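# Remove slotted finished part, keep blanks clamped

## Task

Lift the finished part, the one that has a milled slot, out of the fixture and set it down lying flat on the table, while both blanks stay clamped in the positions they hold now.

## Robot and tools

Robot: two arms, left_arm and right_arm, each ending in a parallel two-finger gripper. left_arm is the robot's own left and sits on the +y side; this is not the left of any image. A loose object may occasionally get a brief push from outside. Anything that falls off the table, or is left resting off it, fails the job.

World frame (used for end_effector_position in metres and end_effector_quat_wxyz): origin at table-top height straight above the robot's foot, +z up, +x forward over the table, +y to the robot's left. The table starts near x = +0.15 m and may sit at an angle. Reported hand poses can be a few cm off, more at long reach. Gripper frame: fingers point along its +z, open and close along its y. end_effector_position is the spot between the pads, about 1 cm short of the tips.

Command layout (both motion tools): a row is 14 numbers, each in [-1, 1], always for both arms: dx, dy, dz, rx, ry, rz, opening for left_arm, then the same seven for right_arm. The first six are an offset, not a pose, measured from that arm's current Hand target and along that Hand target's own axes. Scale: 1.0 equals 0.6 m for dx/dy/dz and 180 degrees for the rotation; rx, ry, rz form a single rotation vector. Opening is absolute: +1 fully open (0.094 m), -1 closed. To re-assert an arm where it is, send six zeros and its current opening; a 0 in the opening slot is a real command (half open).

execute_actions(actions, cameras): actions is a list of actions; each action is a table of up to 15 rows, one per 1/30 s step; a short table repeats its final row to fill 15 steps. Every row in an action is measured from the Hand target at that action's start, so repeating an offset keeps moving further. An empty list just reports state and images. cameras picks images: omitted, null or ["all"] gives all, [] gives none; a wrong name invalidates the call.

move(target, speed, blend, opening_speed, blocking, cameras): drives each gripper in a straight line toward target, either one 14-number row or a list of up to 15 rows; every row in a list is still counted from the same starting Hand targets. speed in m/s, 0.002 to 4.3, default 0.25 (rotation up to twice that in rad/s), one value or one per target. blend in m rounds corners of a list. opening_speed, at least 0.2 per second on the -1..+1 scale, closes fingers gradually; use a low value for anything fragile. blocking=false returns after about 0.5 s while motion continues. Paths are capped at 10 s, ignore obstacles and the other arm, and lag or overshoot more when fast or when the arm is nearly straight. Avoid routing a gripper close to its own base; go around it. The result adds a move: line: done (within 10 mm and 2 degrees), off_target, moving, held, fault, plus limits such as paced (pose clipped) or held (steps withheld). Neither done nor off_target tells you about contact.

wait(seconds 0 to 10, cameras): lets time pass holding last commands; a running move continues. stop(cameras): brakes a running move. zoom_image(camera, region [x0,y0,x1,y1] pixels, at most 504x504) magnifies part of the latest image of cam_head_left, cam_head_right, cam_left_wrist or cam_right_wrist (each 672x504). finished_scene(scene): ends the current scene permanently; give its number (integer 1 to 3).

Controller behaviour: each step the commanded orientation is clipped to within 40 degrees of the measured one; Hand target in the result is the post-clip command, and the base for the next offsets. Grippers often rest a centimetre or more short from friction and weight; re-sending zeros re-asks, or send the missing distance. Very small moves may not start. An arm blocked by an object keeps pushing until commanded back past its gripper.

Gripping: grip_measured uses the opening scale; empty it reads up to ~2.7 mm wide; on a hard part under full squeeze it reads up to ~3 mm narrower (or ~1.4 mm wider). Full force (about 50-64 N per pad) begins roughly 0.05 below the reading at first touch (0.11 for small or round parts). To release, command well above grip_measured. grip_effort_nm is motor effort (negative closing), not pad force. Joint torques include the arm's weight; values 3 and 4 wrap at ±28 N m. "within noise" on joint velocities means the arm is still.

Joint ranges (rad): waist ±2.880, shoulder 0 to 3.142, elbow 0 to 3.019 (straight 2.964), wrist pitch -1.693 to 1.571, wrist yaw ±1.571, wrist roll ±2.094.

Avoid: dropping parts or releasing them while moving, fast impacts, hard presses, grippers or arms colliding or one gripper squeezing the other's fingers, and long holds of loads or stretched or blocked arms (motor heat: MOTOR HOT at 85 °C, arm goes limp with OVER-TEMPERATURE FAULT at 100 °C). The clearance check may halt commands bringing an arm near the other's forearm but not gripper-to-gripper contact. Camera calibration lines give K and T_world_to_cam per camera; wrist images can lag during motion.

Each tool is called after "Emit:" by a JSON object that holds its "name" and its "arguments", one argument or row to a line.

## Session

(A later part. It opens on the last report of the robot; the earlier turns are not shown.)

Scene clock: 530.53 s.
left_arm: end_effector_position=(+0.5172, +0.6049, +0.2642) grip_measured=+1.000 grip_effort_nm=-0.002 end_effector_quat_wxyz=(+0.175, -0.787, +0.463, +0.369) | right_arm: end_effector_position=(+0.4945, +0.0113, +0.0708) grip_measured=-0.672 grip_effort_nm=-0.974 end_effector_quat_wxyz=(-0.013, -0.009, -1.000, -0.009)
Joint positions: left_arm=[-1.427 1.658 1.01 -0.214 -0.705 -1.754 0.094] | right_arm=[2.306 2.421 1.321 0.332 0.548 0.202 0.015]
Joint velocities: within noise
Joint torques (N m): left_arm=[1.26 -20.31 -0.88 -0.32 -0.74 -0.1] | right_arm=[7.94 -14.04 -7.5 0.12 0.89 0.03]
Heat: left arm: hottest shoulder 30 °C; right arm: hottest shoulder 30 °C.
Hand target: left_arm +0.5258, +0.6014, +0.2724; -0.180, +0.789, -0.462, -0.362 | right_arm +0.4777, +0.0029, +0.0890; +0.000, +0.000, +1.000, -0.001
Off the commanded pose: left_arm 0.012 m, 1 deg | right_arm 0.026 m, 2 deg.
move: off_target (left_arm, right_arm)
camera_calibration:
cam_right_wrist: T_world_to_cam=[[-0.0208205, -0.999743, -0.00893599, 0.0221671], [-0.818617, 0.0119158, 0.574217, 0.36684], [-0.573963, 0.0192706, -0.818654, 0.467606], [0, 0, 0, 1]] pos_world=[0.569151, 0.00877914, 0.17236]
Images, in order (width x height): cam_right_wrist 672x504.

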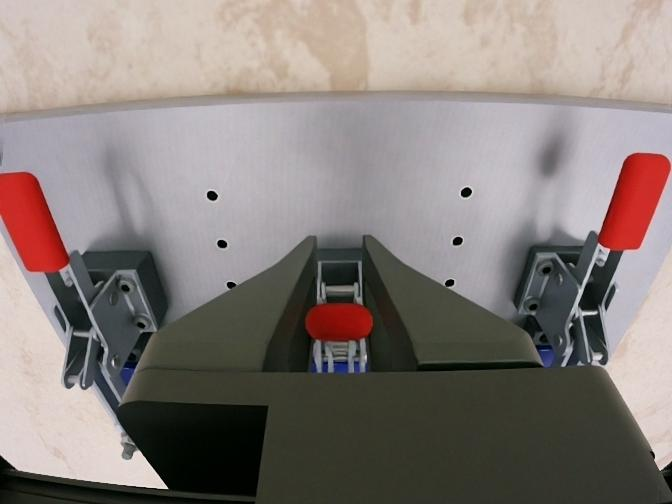

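Emit:
{"name": "move", "arguments": {
  "target": [0,0,0,0,0,0,1, 0.055,0.0,-0.010,0,0,0,-0.8],
  "speed": 0.08,
  "cameras": ["cam_right_wrist", "cam_head_left"]
}}

Scene clock: 539.07 s.
left_arm: end_effector_position=(+0.5172, +0.6049, +0.2642) grip_measured=+1.000 grip_effort_nm=-0.002 end_effector_quat_wxyz=(+0.175, -0.787, +0.463, +0.369) | right_arm: end_effector_position=(+0.4870, +0.0108, +0.0748) grip_measured=-0.672 grip_effort_nm=-0.974 end_effector_quat_wxyz=(-0.028, -0.019, -0.999, -0.012)
Joint positions: left_arm=[-1.427 1.658 1.01 -0.214 -0.705 -1.754 0.094] | right_arm=[2.311 2.428 1.287 0.407 0.552 0.206 0.015]
Joint velocities: within noise
Joint torques (N m): left_arm=[1.32 -20.25 -0.87 -0.35 -0.74 -0.09] | right_arm=[8.59 -12.16 -9.52 0.14 1.12 0.11]
Heat: left arm: hottest shoulder 30 °C; right arm: hottest shoulder 29 °C.
Hand target: left_arm +0.5258, +0.6014, +0.2724; -0.180, +0.789, -0.462, -0.362 | right_arm +0.4446, +0.0028, +0.0949; +0.000, +0.000, +1.000, -0.001
Off the commanded pose: left_arm 0.012 m, 1 deg | right_arm 0.048 m, 4 deg.
move: off_target (left_arm, right_arm)
camera_calibration:
cam_right_wrist: T_world_to_cam=[[-0.0400324, -0.999074, -0.0157875, 0.0314148], [-0.835169, 0.0247826, 0.549435, 0.368203], [-0.548534, 0.0351804, -0.835388, 0.455236], [0, 0, 0, 1]] pos_world=[0.558482, 0.00624529, 0.178491]
Images, in order (width x height): cam_head_left 672x504, cam_right_wrist 672x504.

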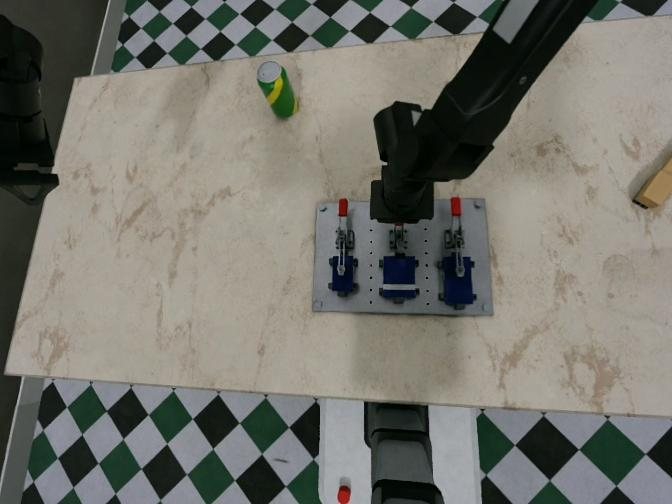

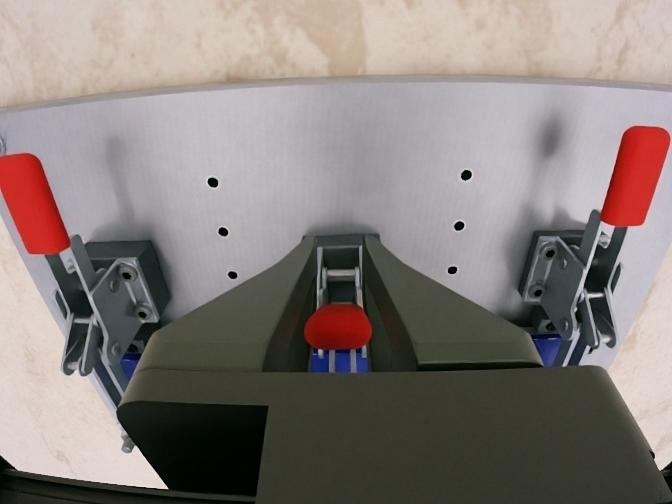

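Emit:
{"name": "zoom_image", "arguments": {
  "camera": "cam_head_left",
  "region": [360, 190, 440, 310]
}}

Scaled by 4.200.

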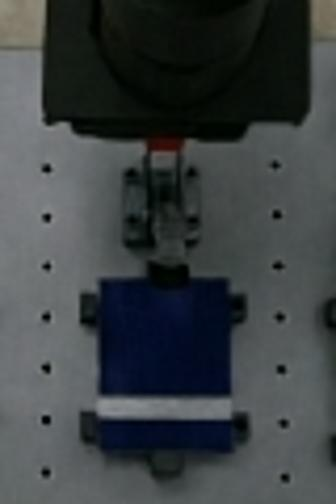

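Emit:
{"name": "move", "arguments": {
  "target": [0,0,0,0,0,0,1, -0.045,0.0,0.03,0,0,0,-0.8],
  "speed": 0.08,
  "cameras": ["cam_right_wrist"]
}}

Scene clock: 571.50 s.
left_arm: end_effector_position=(+0.5172, +0.6049, +0.2642) grip_measured=+1.000 grip_effort_nm=-0.007 end_effector_quat_wxyz=(+0.175, -0.787, +0.463, +0.369) | right_arm: end_effector_position=(+0.4873, +0.0112, +0.0737) grip_measured=-0.672 grip_effort_nm=-0.974 end_effector_quat_wxyz=(-0.020, -0.014, -1.000, -0.009)
Joint positions: left_arm=[-1.427 1.658 1.01 -0.214 -0.705 -1.754 0.094] | right_arm=[2.311 2.426 1.299 0.373 0.554 0.206 0.015]
Joint velocities: within noise
Joint torques (N m): left_arm=[1.32 -20.19 -0.87 -0.32 -0.74 -0.09] | right_arm=[6.89 -11.99 -4.26 -0.84 0.46 -0.11]
Heat: left arm: hottest shoulder 30 °C; right arm: hottest shoulder 30 °C.
Hand target: left_arm +0.5258, +0.6014, +0.2724; -0.180, +0.789, -0.462, -0.362 | right_arm +0.4717, +0.0028, +0.0769; +0.000, +0.000, +1.000, -0.001
Off the commanded pose: left_arm 0.012 m, 1 deg | right_arm 0.018 m, 3 deg.
move: off_target (left_arm, right_arm)
camera_calibration:
cam_right_wrist: T_world_to_cam=[[-0.0295722, -0.999514, -0.0099012, 0.0262865], [-0.82628, 0.0188703, 0.562943, 0.363764], [-0.562483, 0.0248287, -0.826436, 0.460763], [0, 0, 0, 1]] pos_world=[0.56052, 0.00796918, 0.176273]
Images, in order (width x height): cam_right_wrist 672x504.

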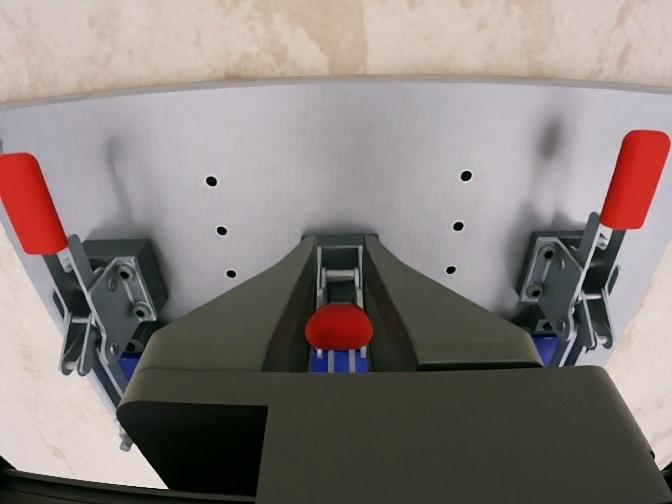

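Emit:
{"name": "move", "arguments": {
  "target": [0,0,0,0,0,0,1, 0,0.0,0.0,0,0,0,-0.3],
  "speed": 0.08,
  "opening_speed": 1.0,
  "cameras": ["cam_right_wrist","cam_head_left"]
}}

Scene clock: 583.83 s.
left_arm: end_effector_position=(+0.5172, +0.6049, +0.2642) grip_measured=+1.000 grip_effort_nm=-0.002 end_effector_quat_wxyz=(+0.175, -0.787, +0.463, +0.369) | right_arm: end_effector_position=(+0.4765, +0.0068, +0.0748) grip_measured=-0.304 grip_effort_nm=0.208 end_effector_quat_wxyz=(-0.007, -0.004, -1.000, -0.002)
Joint positions: left_arm=[-1.427 1.658 1.01 -0.214 -0.705 -1.754 0.094] | right_arm=[2.311 2.425 1.287 0.349 0.562 0.206 0.033]
Joint velocities: within noise
Joint torques (N m): left_arm=[1.38 -20.19 -0.87 -0.35 -0.74 -0.09] | right_arm=[6.83 -11.69 -3.3 0.08 0.2 -0.11]
Heat: left arm: hottest shoulder 30 °C; right arm: hottest shoulder 29 °C.
Hand target: left_arm +0.5258, +0.6014, +0.2724; -0.180, +0.789, -0.462, -0.362 | right_arm +0.4716, +0.0028, +0.0769; +0.000, +0.000, +1.000, -0.001
Off the commanded pose: left_arm 0.012 m, 1 deg | right_arm 0.007 m, 1 deg.
move: off_target (left_arm)
camera_calibration:
cam_right_wrist: T_world_to_cam=[[-0.0112902, -0.999926, 0.00460859, 0.0117528], [-0.810919, 0.0118525, 0.585038, 0.345363], [-0.58505, 0.00286803, -0.810992, 0.465409], [0, 0, 0, 1]] pos_world=[0.552481, 0.0063237, 0.175339]
Images, in order (width x height): cam_head_left 672x504, cam_right_wrist 672x504.

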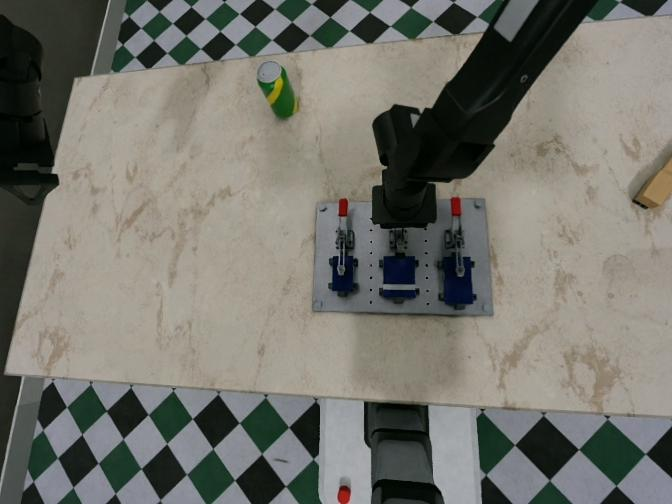

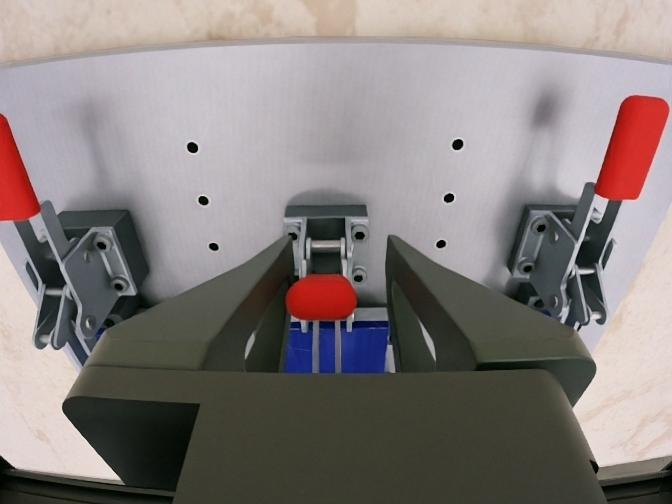

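Emit:
{"name": "move", "arguments": {
  "target": [
    [0,0,0,0,0,0,1, -0.042,0.0,-0.067,0,0,0,-0.3],
    [0,0,0,0,0,0,1, -0.083,0.0,-0.267,0,0,0,-0.3]
  ],
  "speed": 0.2,
  "cameras": ["cam_right_wrist","cam_head_left"]
}}

Emit:
{"name": "zoom_image", "arguments": {
  "camera": "cam_right_wrist",
  "region": [220, 80, 440, 350]
}}

Scene clock: 603.27 s.
left_arm: end_effector_position=(+0.5172, +0.6049, +0.2642) grip_measured=+1.000 grip_effort_nm=-0.012 end_effector_quat_wxyz=(+0.175, -0.787, +0.463, +0.369) | right_arm: end_effector_position=(+0.5235, +0.0009, +0.2318) grip_measured=-0.302 grip_effort_nm=0.178 end_effector_quat_wxyz=(-0.002, +0.001, -1.000, +0.002)
Joint positions: left_arm=[-1.427 1.658 1.01 -0.214 -0.705 -1.754 0.094] | right_arm=[2.454 2.031 1.036 0.118 0.665 0.334 0.033]
Joint velocities: within noise
Joint torques (N m): left_arm=[1.32 -20.31 -0.87 -0.35 -0.74 -0.08] | right_arm=[7.41 -12.63 -0.92 0.03 0.21 0.05]
Heat: left arm: hottest shoulder 30 °C; right arm: hottest shoulder 29 °C.
Hand target: left_arm +0.5258, +0.6014, +0.2724; -0.180, +0.789, -0.462, -0.362 | right_arm +0.5215, +0.0033, +0.2371; +0.000, +0.000, +1.000, -0.001
Off the commanded pose: left_arm 0.012 m, 1 deg | right_arm 0.006 m, 0 deg.
move: off_target (left_arm)
camera_calibration:
cam_right_wrist: T_world_to_cam=[[-0.00109518, -0.999904, 0.0137927, -0.00175742], [-0.80515, 0.00906174, 0.593002, 0.28688], [-0.59307, -0.0104557, -0.805083, 0.623065], [0, 0, 0, 1]] pos_world=[0.600501, 0.00215772, 0.331523]
Images, in order (width x height): cam_head_left 672x504, cam_right_wrist 672x504.

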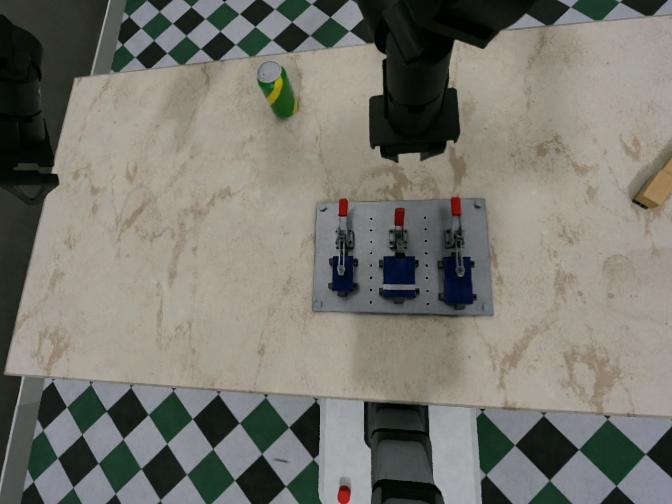

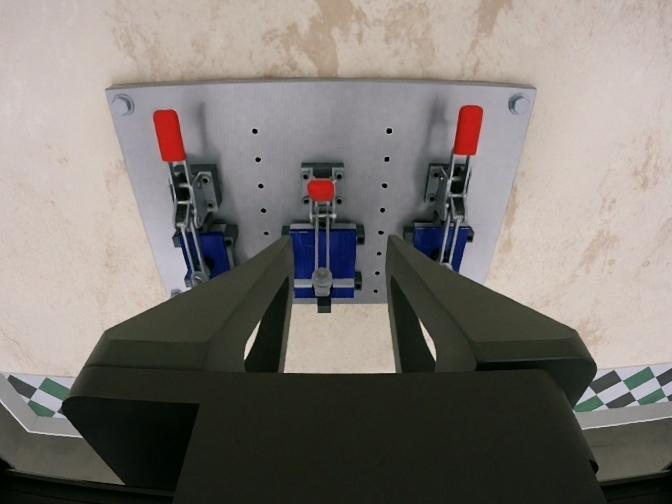

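Scaled by 1.867 from the camera's 672x504 image, which has a finer 960x720 frame.

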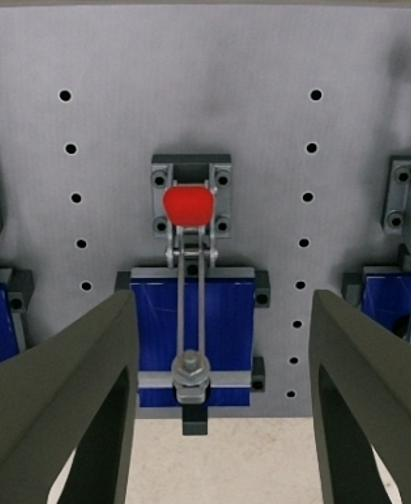

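Emit:
{"name": "move", "arguments": {
  "target": [0,0,0,0,0,0,1, 0.294,0.0145,0.045,0,-0.222,0,1],
  "speed": 0.3,
  "cameras": ["cam_right_wrist","cam_head_left"]
}}

Scene clock: 719.83 s.
left_arm: end_effector_position=(+0.5172, +0.6049, +0.2642) grip_measured=+1.000 grip_effort_nm=-0.012 end_effector_quat_wxyz=(+0.175, -0.787, +0.463, +0.369) | right_arm: end_effector_position=(+0.3443, +0.0062, +0.2049) grip_measured=+0.997 grip_effort_nm=0.203 end_effector_quat_wxyz=(-0.256, -0.007, -0.966, +0.018)
Joint positions: left_arm=[-1.427 1.658 1.01 -0.214 -0.705 -1.754 0.094] | right_arm=[2.576 2.733 0.936 1.568 0.881 -0.064 0.094]
Joint velocities: within noise
Joint torques (N m): left_arm=[1.32 -20.31 -0.88 -0.34 -0.74 -0.09] | right_arm=[7.88 -6.89 -4.3 2.04 0.11 -0.21]
Heat: left arm: hottest shoulder 31 °C; right arm: hottest shoulder 30 °C.
Hand target: left_arm +0.5258, +0.6014, +0.2724; -0.180, +0.789, -0.462, -0.362 | right_arm +0.3453, +0.0118, +0.2101; +0.342, +0.000, +0.940, -0.001
Off the commanded pose: left_arm 0.012 m, 1 deg | right_arm 0.008 m, 10 deg.
joint sent to its limit (right arm) — joint 4 (wrist pitch), upper limit. The joint targets are off in orientation, not in position.
move: off_target (left_arm, right_arm)
camera_calibration:
cam_right_wrist: T_world_to_cam=[[-0.02991, -0.998819, 0.0382764, 0.00864478], [-0.992381, 0.0342527, 0.118353, 0.319973], [-0.119524, -0.0344448, -0.992234, 0.370636], [0, 0, 0, 1]] pos_world=[0.362093, 0.0104411, 0.329557]
Images, in order (width x height): cam_head_left 672x504, cam_right_wrist 672x504.

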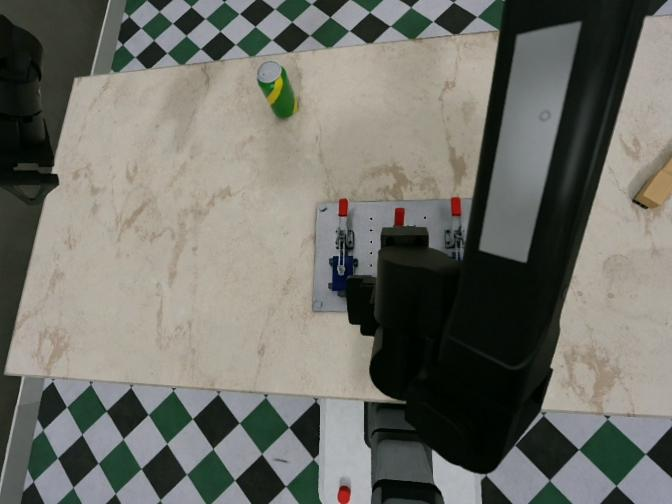

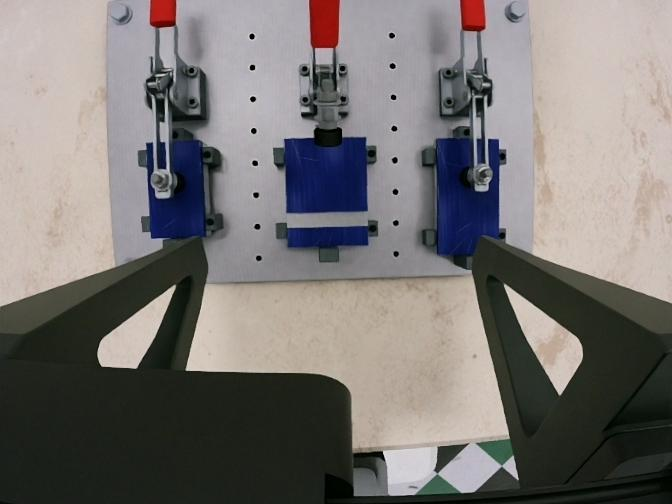

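Emit:
{"name": "move", "arguments": {
  "target": [0,0,0,0,0,0,1, 0.066,0.001,0.151,0,0,0,1],
  "speed": 0.2,
  "cameras": ["cam_right_wrist","cam_head_left"]
}}

Scene clock: 751.70 s.
left_arm: end_effector_position=(+0.5172, +0.6049, +0.2642) grip_measured=+1.000 grip_effort_nm=-0.007 end_effector_quat_wxyz=(+0.175, -0.787, +0.463, +0.369) | right_arm: end_effector_position=(+0.3767, +0.0196, +0.1191) grip_measured=+0.997 grip_effort_nm=0.203 end_effector_quat_wxyz=(-0.297, -0.002, -0.955, -0.003)
Joint positions: left_arm=[-1.427 1.658 1.01 -0.214 -0.705 -1.754 0.094] | right_arm=[2.428 2.851 1.189 1.569 0.681 -0.172 0.094]
Joint velocities: within noise
Joint torques (N m): left_arm=[1.38 -20.25 -0.87 -0.34 -0.74 -0.09] | right_arm=[5.83 -5.6 -4.19 2.21 -0.12 -0.2]
Heat: left arm: hottest shoulder 31 °C; right arm: hottest shoulder 29 °C.
Hand target: left_arm +0.5258, +0.6014, +0.2724; -0.180, +0.789, -0.462, -0.362 | right_arm +0.3729, +0.0123, +0.1152; +0.342, +0.000, +0.940, -0.001
Off the commanded pose: left_arm 0.012 m, 1 deg | right_arm 0.009 m, 5 deg.
joint sent to its limit (right arm) — joint 4 (wrist pitch), upper limit. The joint targets are off in orientation, not in position.
move: off_target (left_arm, right_arm)
camera_calibration:
cam_right_wrist: T_world_to_cam=[[-0.0100195, -0.999949, -0.00150496, 0.0234386], [-0.999347, 0.00996121, 0.0347279, 0.374897], [-0.0347112, 0.00185194, -0.999396, 0.258078], [0, 0, 0, 1]] pos_world=[0.383846, 0.019225, 0.244938]
Images, in order (width x height): cam_head_left 672x504, cam_right_wrist 672x504.

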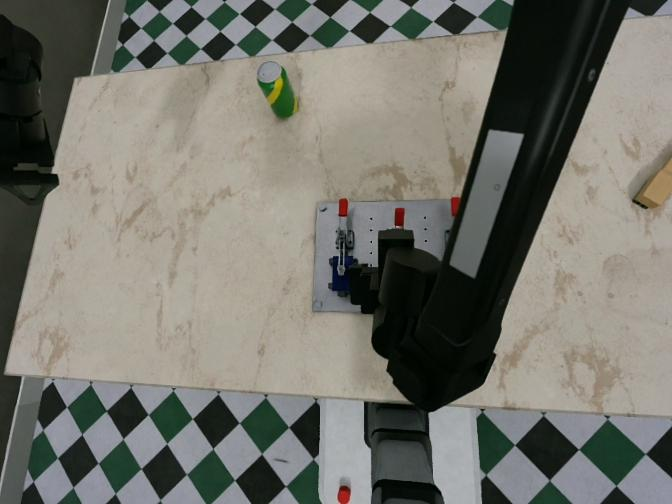

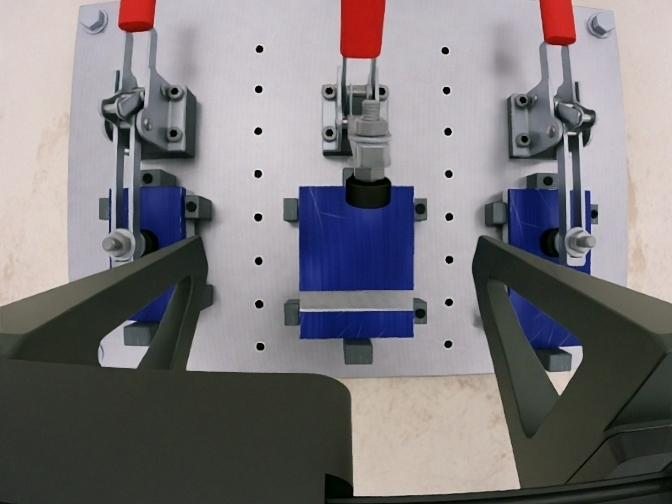

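Emit:
{"name": "zoom_image", "arguments": {
  "camera": "cam_right_wrist",
  "region": [260, 150, 460, 370]
}}

Scaled by 2.291 from the camera's 672x504 image, which has a finer 960x720 frame.

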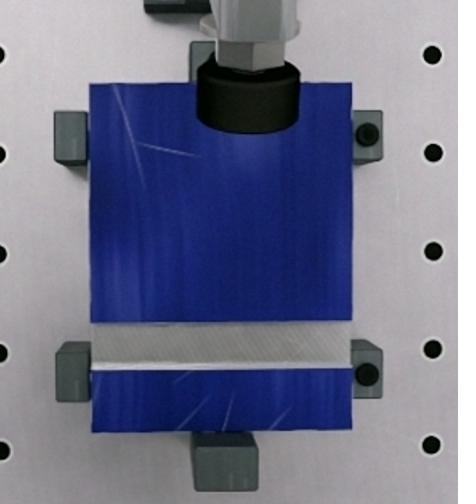

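Emit:
{"name": "move", "arguments": {
  "target": [0,0,0,0,0,0,1, 0.0597,-0.0167,0.0588,0,0,0,1],
  "speed": 0.15,
  "cameras": ["cam_right_wrist","cam_head_left"]
}}

Scene clock: 800.70 s.
left_arm: end_effector_position=(+0.5172, +0.6049, +0.2642) grip_measured=+1.000 grip_effort_nm=-0.002 end_effector_quat_wxyz=(+0.175, -0.787, +0.463, +0.369) | right_arm: end_effector_position=(+0.3705, +0.0103, +0.0683) grip_measured=+0.997 grip_effort_nm=0.203 end_effector_quat_wxyz=(-0.311, -0.001, -0.951, -0.005)
Joint positions: left_arm=[-1.427 1.658 1.01 -0.214 -0.705 -1.754 0.094] | right_arm=[2.347 2.955 1.331 1.569 0.589 -0.201 0.094]
Joint velocities: within noise
Joint torques (N m): left_arm=[1.32 -20.25 -0.88 -0.34 -0.74 -0.09] | right_arm=[5.25 -4.95 -4.41 2.3 -0.15 -0.22]
Heat: left arm: hottest shoulder 31 °C; right arm: hottest shoulder 28 °C.
Hand target: left_arm +0.5258, +0.6014, +0.2724; -0.180, +0.789, -0.462, -0.362 | right_arm +0.3682, +0.0020, +0.0652; +0.342, -0.001, +0.940, -0.001
Off the commanded pose: left_arm 0.012 m, 1 deg | right_arm 0.009 m, 4 deg.
joint sent to its limit (right arm) — joint 4 (wrist pitch), upper limit. The joint targets are off in orientation, not in position.
move: off_target (left_arm, right_arm)
camera_calibration:
cam_right_wrist: T_world_to_cam=[[-0.00586739, -0.999972, -0.00458237, 0.0126994], [-0.999964, 0.00583889, 0.00620785, 0.372789], [-0.00618092, 0.00461863, -0.99997, 0.196582], [0, 0, 0, 1]] pos_world=[0.374065, 0.00961444, 0.19432]
Images, in order (width x height): cam_head_left 672x504, cam_right_wrist 672x504.

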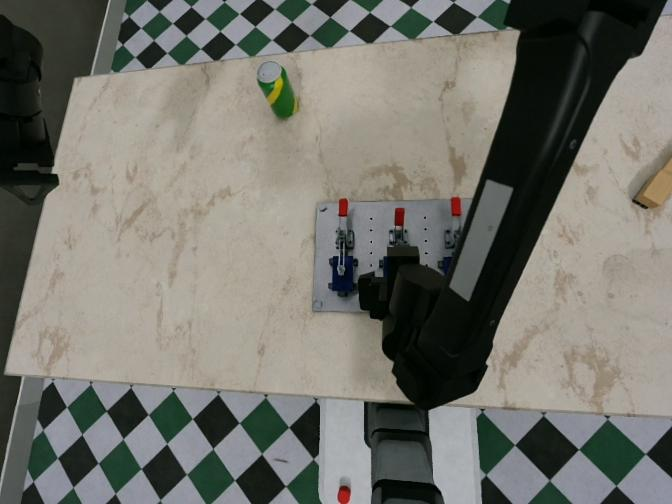

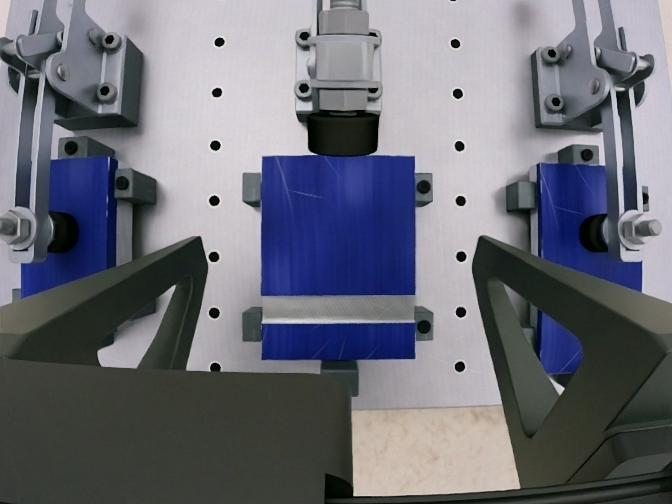

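Emit:
{"name": "zoom_image", "arguments": {
  "camera": "cam_right_wrist",
  "region": [200, 130, 480, 410]
}}

Scaled by 1.800 from the camera's 672x504 image, which has a finer 960x720 frame.

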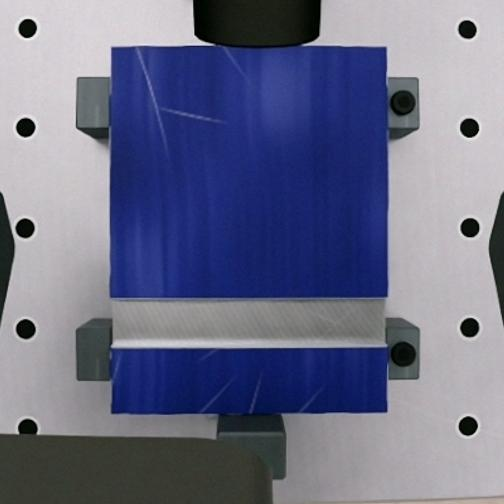

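Emit:
{"name": "move", "arguments": {
  "target": [0,0,0,0,0,0,1, 0.0343,0,0.0409,0,0,0,1],
  "speed": 0.1,
  "cameras": ["cam_right_wrist"]
}}

Emit:
{"name": "zoom_image", "arguments": {
  "camera": "cam_right_wrist",
  "region": [180, 130, 500, 410]
}}

Scene clock: 846.90 s.
left_arm: end_effector_position=(+0.5172, +0.6049, +0.2642) grip_measured=+1.000 grip_effort_nm=-0.007 end_effector_quat_wxyz=(+0.175, -0.787, +0.463, +0.369) | right_arm: end_effector_position=(+0.3713, +0.0122, +0.0370) grip_measured=+0.997 grip_effort_nm=0.203 end_effector_quat_wxyz=(-0.331, -0.001, -0.944, -0.007)
Joint positions: left_arm=[-1.427 1.658 1.01 -0.214 -0.705 -1.754 0.094] | right_arm=[2.309 3.03 1.455 1.569 0.539 -0.228 0.094]
Joint velocities: within noise
Joint torques (N m): left_arm=[1.26 -20.25 -0.87 -0.36 -0.74 -0.09] | right_arm=[5.13 -4.42 -4.22 2.36 -0.15 -0.21]
Heat: left arm: hottest shoulder 31 °C; right arm: hottest shoulder 28 °C.
Hand target: left_arm +0.5258, +0.6014, +0.2724; -0.180, +0.789, -0.462, -0.362 | right_arm +0.3683, +0.0019, +0.0331; +0.342, -0.001, +0.940, -0.001
Off the commanded pose: left_arm 0.012 m, 1 deg | right_arm 0.011 m, 2 deg.
joint sent to its limit (right arm) — joint 4 (wrist pitch), upper limit. The joint targets still meet the commanded pose.
move: off_target (left_arm, right_arm)
camera_calibration:
cam_right_wrist: T_world_to_cam=[[-0.00420106, -0.999955, -0.00846649, 0.0140358], [-0.999323, 0.00450747, -0.0365024, 0.375102], [0.036539, 0.00830741, -0.999298, 0.149382], [0, 0, 0, 1]] pos_world=[0.369449, 0.0111034, 0.163088]
Images, in order (width x height): cam_right_wrist 672x504.

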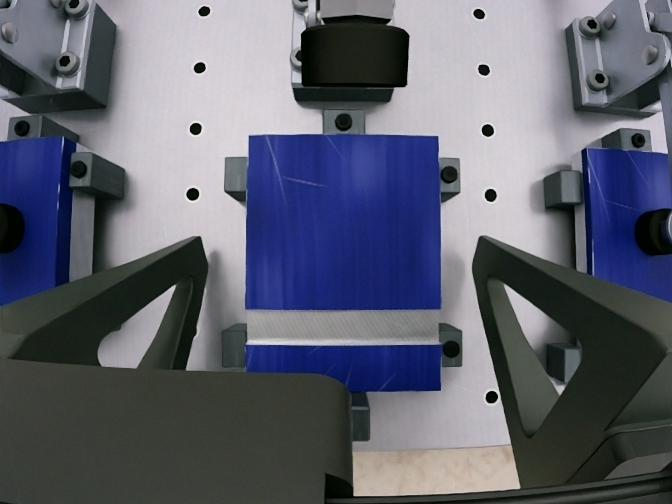

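Scaled by 1.575 from the camera's 672x504 image, which has a finer 960x720 frame.

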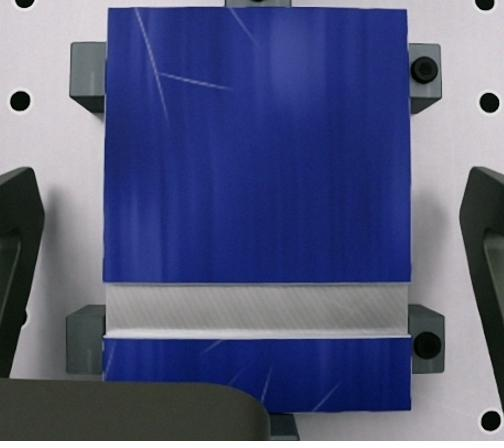

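Emit:
{"name": "move", "arguments": {
  "target": [
    [0,0,0,0,0,0,1, 0,-0.004,0.002,0,0,0,1],
    [0,0,0,0,0,0,1, 0,-0.004,0.002,0,0,0,0.0]
  ],
  "speed": 0.1,
  "opening_speed": 0.8,
  "cameras": ["cam_right_wrist"]
}}

Scene clock: 883.47 s.
left_arm: end_effector_position=(+0.5172, +0.6049, +0.2642) grip_measured=+1.000 grip_effort_nm=0.002 end_effector_quat_wxyz=(+0.175, -0.787, +0.463, +0.369) | right_arm: end_effector_position=(+0.3717, +0.0116, +0.0365) grip_measured=+0.567 grip_effort_nm=-0.974 end_effector_quat_wxyz=(-0.332, +0.001, -0.943, -0.009)
Joint positions: left_arm=[-1.427 1.658 1.01 -0.214 -0.705 -1.754 0.094] | right_arm=[2.306 3.03 1.455 1.569 0.532 -0.23 0.074]
Joint velocities: within noise
Joint torques (N m): left_arm=[1.26 -20.25 -0.85 -0.35 -0.74 -0.09] | right_arm=[4.95 -4.54 -4.41 2.3 -0.12 -0.2]
Heat: left arm: hottest shoulder 31 °C; right arm: hottest shoulder 28 °C.
Hand target: left_arm +0.5258, +0.6014, +0.2724; -0.180, +0.789, -0.462, -0.362 | right_arm +0.3690, -0.0003, +0.0323; +0.342, -0.001, +0.940, -0.001
Off the commanded pose: left_arm 0.012 m, 1 deg | right_arm 0.013 m, 2 deg.
joint sent to its limit (right arm) — joint 4 (wrist pitch), upper limit. The joint targets still meet the commanded pose.
move: off_target (left_arm, right_arm); target 2's new opening was sent with right_arm's hand 0.014 m and 2 deg from that target
camera_calibration:
cam_right_wrist: T_world_to_cam=[[-0.000514156, -0.99995, -0.010005, 0.0121114], [-0.999275, 0.000894639, -0.0380621, 0.37565], [0.0380691, 0.00997817, -0.999225, 0.148183], [0, 0, 0, 1]] pos_world=[0.369742, 0.0102962, 0.162488]
Images, in order (width x height): cam_right_wrist 672x504.

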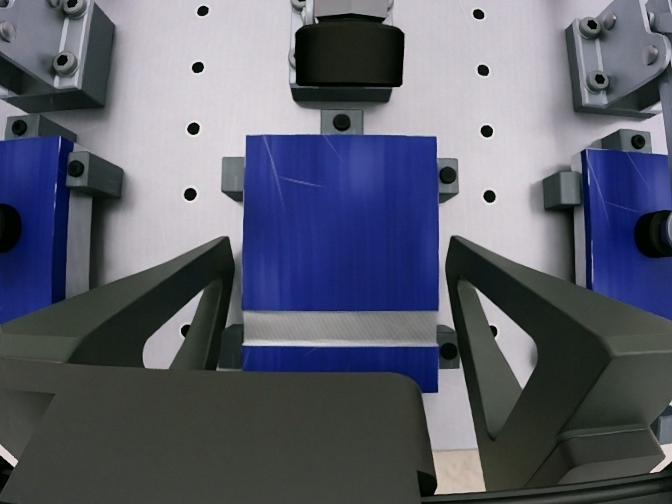

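Emit:
{"name": "zoom_image", "arguments": {
  "camera": "cam_right_wrist",
  "region": [180, 190, 300, 390]
}}

Emit:
{"name": "zoom_image", "arguments": {
  "camera": "cam_right_wrist",
  "region": [400, 190, 520, 390]
}}

Scaled by 2.520 from the camera's 672x504 image, which has a finer 960x720 frame.

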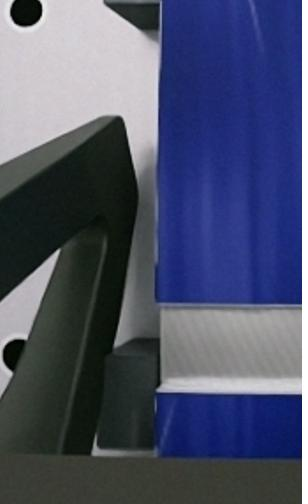

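Scaled by 2.520 from the camera's 672x504 image, which has a finer 960x720 frame.

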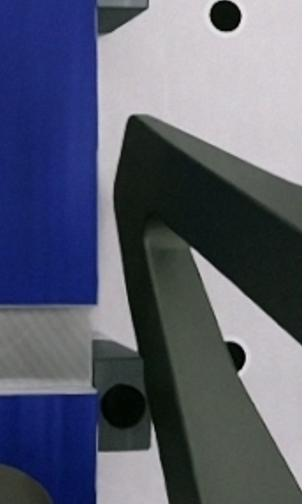

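Emit:
{"name": "move", "arguments": {
  "target": [
    [0,0,0,0,0,0,1, 0,0,0,0,0,0,0.9],
    [0,0,0,0,0,0,1, -0.0085,0,0.0004,0,0,0,0.9]
  ],
  "speed": 0.1,
  "opening_speed": 1.0,
  "cameras": ["cam_right_wrist"]
}}

Scene clock: 939.37 s.
left_arm: end_effector_position=(+0.5172, +0.6049, +0.2642) grip_measured=+1.000 grip_effort_nm=-0.002 end_effector_quat_wxyz=(+0.175, -0.787, +0.463, +0.369) | right_arm: end_effector_position=(+0.3718, +0.0113, +0.0363) grip_measured=+0.897 grip_effort_nm=0.208 end_effector_quat_wxyz=(-0.332, +0.001, -0.943, -0.009)
Joint positions: left_arm=[-1.427 1.658 1.01 -0.214 -0.705 -1.754 0.094] | right_arm=[2.306 3.03 1.455 1.569 0.532 -0.231 0.089]
Joint velocities: within noise
Joint torques (N m): left_arm=[1.32 -20.19 -0.87 -0.34 -0.73 -0.09] | right_arm=[5.07 -5.36 -5.33 2.32 -0.04 -0.21]
Heat: left arm: hottest shoulder 31 °C; right arm: hottest shoulder 27 °C.
Hand target: left_arm +0.5258, +0.6014, +0.2724; -0.180, +0.789, -0.462, -0.362 | right_arm +0.3731, -0.0003, +0.0354; +0.342, -0.001, +0.940, -0.001
Off the commanded pose: left_arm 0.012 m, 1 deg | right_arm 0.012 m, 2 deg.
joint sent to its limit (right arm) — joint 4 (wrist pitch), upper limit. The joint targets still meet the commanded pose.
move: off_target (left_arm, right_arm)
camera_calibration:
cam_right_wrist: T_world_to_cam=[[-0.000223773, -0.999952, -0.0097914, 0.0116678], [-0.999275, 0.000596375, -0.0380676, 0.375746], [0.0380716, 0.00977578, -0.999227, 0.147984], [0, 0, 0, 1]] pos_world=[0.369842, 0.00999648, 0.162288]
Images, in order (width x height): cam_right_wrist 672x504.

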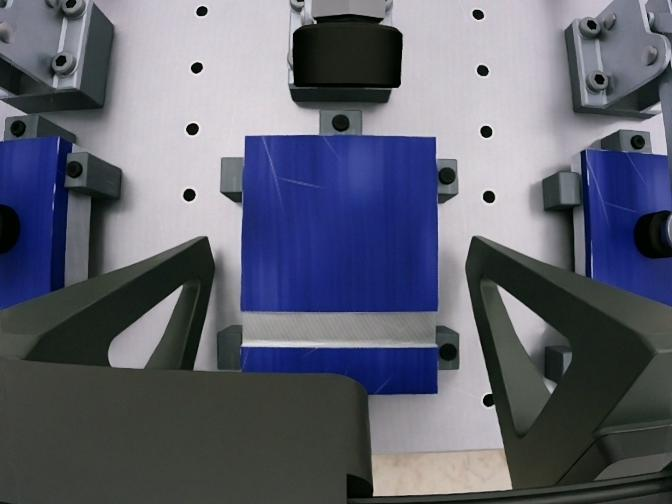

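Emit:
{"name": "move", "arguments": {
  "target": [0,0,0,0,0,0,1, -0.0141,0,-0.0012,0,0,0,0.9],
  "speed": 0.1,
  "cameras": ["cam_right_wrist"]
}}

Scene clock: 945.57 s.
left_arm: end_effector_position=(+0.5172, +0.6049, +0.2642) grip_measured=+1.000 grip_effort_nm=-0.007 end_effector_quat_wxyz=(+0.175, -0.787, +0.463, +0.369) | right_arm: end_effector_position=(+0.3802, +0.0113, +0.0385) grip_measured=+0.897 grip_effort_nm=0.203 end_effector_quat_wxyz=(-0.335, -0.002, -0.942, -0.008)
Joint positions: left_arm=[-1.427 1.658 1.01 -0.214 -0.705 -1.754 0.094] | right_arm=[2.306 3.016 1.451 1.569 0.533 -0.231 0.089]
Joint velocities: within noise
Joint torques (N m): left_arm=[1.32 -20.25 -0.84 -0.34 -0.74 -0.09] | right_arm=[5.42 -6.01 -6.65 2.32 0.07 -0.19]
Heat: left arm: hottest shoulder 31 °C; right arm: hottest shoulder 27 °C.
Hand target: left_arm +0.5258, +0.6014, +0.2724; -0.180, +0.789, -0.462, -0.362 | right_arm +0.3790, -0.0003, +0.0413; +0.342, -0.001, +0.940, -0.001
Off the commanded pose: left_arm 0.012 m, 1 deg | right_arm 0.012 m, 1 deg.
joint sent to its limit (right arm) — joint 4 (wrist pitch), upper limit. The joint targets still meet the commanded pose.
move: off_target (left_arm, right_arm)
camera_calibration:
cam_right_wrist: T_world_to_cam=[[-0.006326, -0.999927, -0.0103282, 0.0139859], [-0.99892, 0.00679433, -0.0459587, 0.384314], [0.0460255, 0.0100263, -0.99889, 0.146937], [0, 0, 0, 1]] pos_world=[0.377225, 0.00990046, 0.164581]
Images, in order (width x height): cam_right_wrist 672x504.

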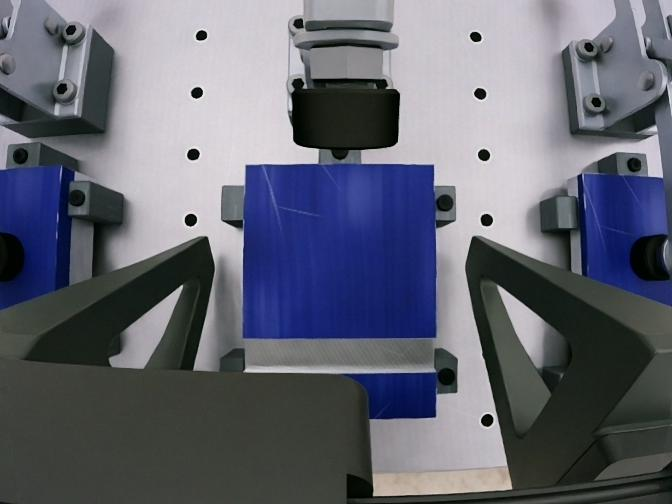

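Emit:
{"name": "move", "arguments": {
  "target": [0,0,0,0,0,0,1, 0.0064,0,-0.0054,0,0,0,0.9],
  "speed": 0.1,
  "cameras": ["cam_right_wrist"]
}}

Scene clock: 954.23 s.
left_arm: end_effector_position=(+0.5172, +0.6049, +0.2642) grip_measured=+1.000 grip_effort_nm=0.002 end_effector_quat_wxyz=(+0.175, -0.787, +0.463, +0.369) | right_arm: end_effector_position=(+0.3784, +0.0101, +0.0388) grip_measured=+0.897 grip_effort_nm=0.203 end_effector_quat_wxyz=(-0.333, -0.001, -0.943, -0.006)
Joint positions: left_arm=[-1.427 1.658 1.01 -0.214 -0.705 -1.754 0.094] | right_arm=[2.306 3.016 1.447 1.569 0.536 -0.231 0.089]
Joint velocities: within noise
Joint torques (N m): left_arm=[1.38 -20.25 -0.88 -0.36 -0.74 -0.09] | right_arm=[5.54 -5.66 -6.54 2.3 0.08 -0.15]
Heat: left arm: hottest shoulder 31 °C; right arm: hottest shoulder 27 °C.
Hand target: left_arm +0.5258, +0.6014, +0.2724; -0.180, +0.789, -0.462, -0.362 | right_arm +0.3739, -0.0003, +0.0414; +0.342, -0.001, +0.940, -0.001
Off the commanded pose: left_arm 0.012 m, 1 deg | right_arm 0.012 m, 1 deg.
joint sent to its limit (right arm) — joint 4 (wrist pitch), upper limit. The joint targets still meet the commanded pose.
move: off_target (left_arm, right_arm)
camera_calibration:
cam_right_wrist: T_world_to_cam=[[-0.00594597, -0.999959, -0.00677637, 0.0125618], [-0.999111, 0.00622344, -0.0416904, 0.382418], [0.0417309, 0.00652246, -0.999108, 0.148987], [0, 0, 0, 1]] pos_world=[0.375936, 0.00920956, 0.164883]
Images, in order (width x height): cam_right_wrist 672x504.

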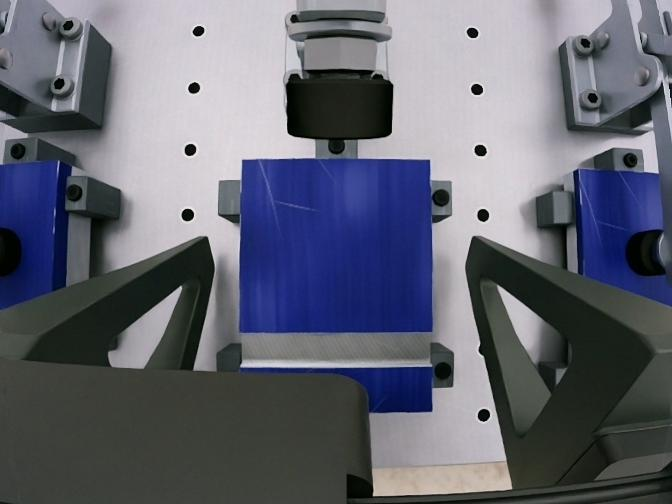

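Emit:
{"name": "move", "arguments": {
  "target": [0,0,0,0,0,0,1, 0,0,0,0,0,0,0.0],
  "speed": 0.1,
  "opening_speed": 0.7,
  "cameras": ["cam_right_wrist"]
}}

Scene clock: 962.90 s.
left_arm: end_effector_position=(+0.5172, +0.6049, +0.2642) grip_measured=+1.000 grip_effort_nm=0.002 end_effector_quat_wxyz=(+0.175, -0.787, +0.463, +0.369) | right_arm: end_effector_position=(+0.3785, +0.0104, +0.0389) grip_measured=+0.277 grip_effort_nm=-0.974 end_effector_quat_wxyz=(-0.334, -0.001, -0.943, -0.007)
Joint positions: left_arm=[-1.427 1.658 1.01 -0.214 -0.705 -1.754 0.094] | right_arm=[2.306 3.016 1.447 1.569 0.535 -0.231 0.06]
Joint velocities: within noise
Joint torques (N m): left_arm=[1.38 -20.19 -0.88 -0.34 -0.74 -0.09] | right_arm=[5.6 -5.77 -6.54 2.32 0.11 -0.15]
Heat: left arm: hottest shoulder 31 °C; right arm: hottest shoulder 27 °C.
Hand target: left_arm +0.5258, +0.6014, +0.2724; -0.180, +0.789, -0.462, -0.362 | right_arm +0.3739, -0.0003, +0.0414; +0.342, -0.001, +0.940, -0.001
Off the commanded pose: left_arm 0.012 m, 1 deg | right_arm 0.012 m, 1 deg.
joint sent to its limit (right arm) — joint 4 (wrist pitch), upper limit. The joint targets still meet the commanded pose.
move: off_target (left_arm, right_arm)
camera_calibration:
cam_right_wrist: T_world_to_cam=[[-0.00498323, -0.999956, -0.00793107, 0.0124863], [-0.999104, 0.00531207, -0.0419968, 0.382473], [0.0420371, 0.00771468, -0.999086, 0.148857], [0, 0, 0, 1]] pos_world=[0.375934, 0.00930563, 0.164883]
Images, in order (width x height): cam_right_wrist 672x504.

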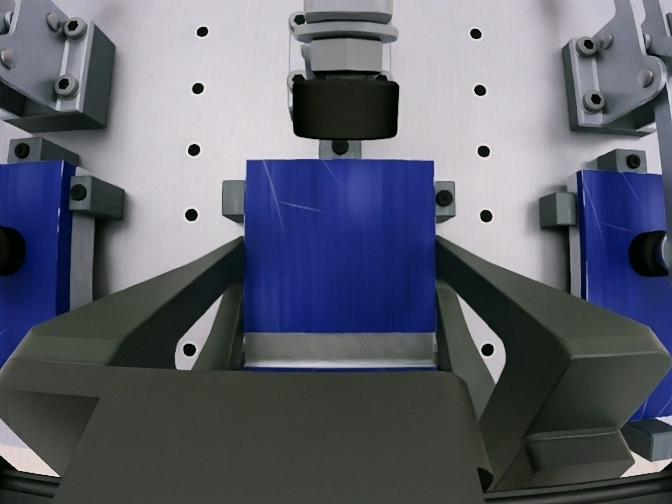

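Emit:
{"name": "move", "arguments": {
  "target": [
    [0,0,0,0,0,0,1, -0.0322,0,-0.0383,0,0,0,0.0],
    [0,0,0,0,0,0,1, 0.0125,0,-0.0758,0,0,0,0.0]
  ],
  "speed": 0.1,
  "cameras": ["cam_right_wrist"]
}}

Scene clock: 983.57 s.
left_arm: end_effector_position=(+0.5172, +0.6049, +0.2642) grip_measured=+1.000 grip_effort_nm=-0.007 end_effector_quat_wxyz=(+0.175, -0.787, +0.463, +0.369) | right_arm: end_effector_position=(+0.3777, -0.0018, +0.0596) grip_measured=+0.277 grip_effort_nm=-0.979 end_effector_quat_wxyz=(-0.314, -0.017, -0.949, +0.010)
Joint positions: left_arm=[-1.427 1.658 1.01 -0.214 -0.705 -1.754 0.094] | right_arm=[2.324 2.957 1.35 1.571 0.603 -0.191 0.06]
Joint velocities: within noise
Joint torques (N m): left_arm=[1.32 -20.25 -0.9 -0.35 -0.74 -0.09] | right_arm=[7.94 -3.55 -8.95 2.19 0.23 0.01]
Heat: left arm: hottest shoulder 31 °C; right arm: hottest shoulder 27 °C.
Hand target: left_arm +0.5258, +0.6014, +0.2724; -0.180, +0.789, -0.462, -0.362 | right_arm +0.3389, -0.0004, +0.0713; +0.342, -0.001, +0.940, -0.001
Off the commanded pose: left_arm 0.012 m, 1 deg | right_arm 0.041 m, 4 deg.
joint sent to its limit (right arm) — joint 4 (wrist pitch), upper limit. The joint targets are off in orientation, not in position.
move: off_target (left_arm, right_arm)
camera_calibration:
cam_right_wrist: T_world_to_cam=[[-0.0465992, -0.998821, 0.0135856, 0.0148979], [-0.998913, 0.0465826, -0.00153601, 0.380258], [0.000901345, -0.0136424, -0.999907, 0.185238], [0, 0, 0, 1]] pos_world=[0.380372, -0.000305974, 0.185603]
Images, in order (width x height): cam_right_wrist 672x504.

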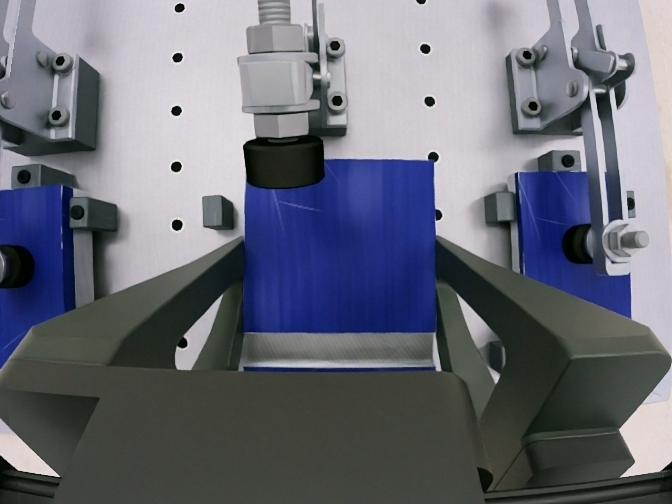

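Emit:
{"name": "move", "arguments": {
  "target": [0,0,0,0,0,0,1, -0.0544,0,0.013,0,0,0,0.0],
  "speed": 0.1,
  "cameras": ["cam_right_wrist"]
}}

Emit:
{"name": "zoom_image", "arguments": {
  "camera": "cam_right_wrist",
  "region": [180, 100, 500, 400]
}}

Scene clock: 1001.23 s.
left_arm: end_effector_position=(+0.5172, +0.6049, +0.2642) grip_measured=+1.000 grip_effort_nm=-0.002 end_effector_quat_wxyz=(+0.175, -0.787, +0.463, +0.369) | right_arm: end_effector_position=(+0.3703, -0.0069, +0.0732) grip_measured=+0.277 grip_effort_nm=-0.979 end_effector_quat_wxyz=(-0.300, -0.007, -0.954, +0.009)
Joint positions: left_arm=[-1.427 1.658 1.01 -0.214 -0.705 -1.754 0.094] | right_arm=[2.333 2.928 1.283 1.572 0.611 -0.189 0.06]
Joint velocities: within noise
Joint torques (N m): left_arm=[1.26 -20.31 -0.88 -0.34 -0.74 -0.09] | right_arm=[7.65 -6.77 -7.34 2.13 0.08 -0.15]
Heat: left arm: hottest shoulder 31 °C; right arm: hottest shoulder 27 °C.
Hand target: left_arm +0.5258, +0.6014, +0.2724; -0.180, +0.789, -0.462, -0.362 | right_arm +0.3689, -0.0003, +0.0864; +0.342, -0.001, +0.940, -0.001
Off the commanded pose: left_arm 0.012 m, 1 deg | right_arm 0.015 m, 5 deg.
joint sent to its limit (right arm) — joint 4 (wrist pitch), upper limit. The joint targets are off in orientation, not in position.
move: off_target (left_arm, right_arm)
camera_calibration:
cam_right_wrist: T_world_to_cam=[[-0.0262753, -0.999457, 0.0198652, 0.00134219], [-0.999241, 0.0268306, 0.0282233, 0.37096], [-0.028741, -0.0191086, -0.999404, 0.209641], [0, 0, 0, 1]] pos_world=[0.37674, -0.00460567, 0.19902]
Images, in order (width x height): cam_right_wrist 672x504.

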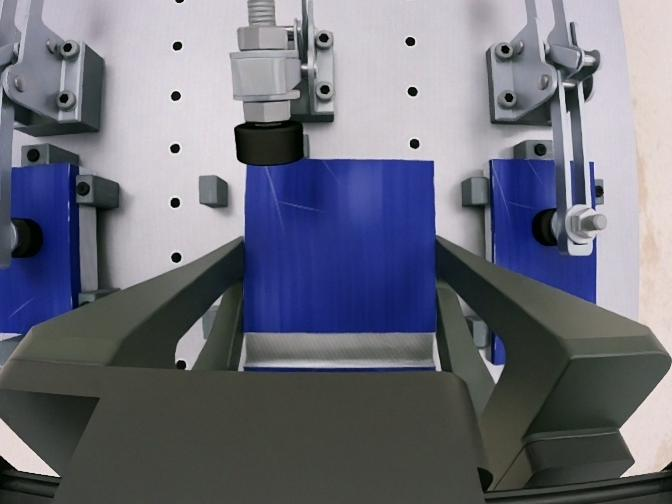

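Scaled by 1.575 from the camera's 672x504 image, which has a finer 960x720 frame.

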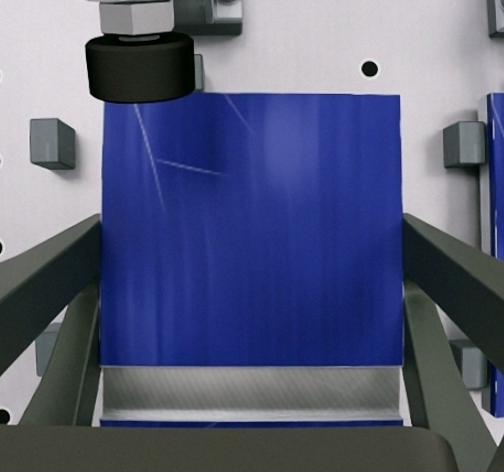

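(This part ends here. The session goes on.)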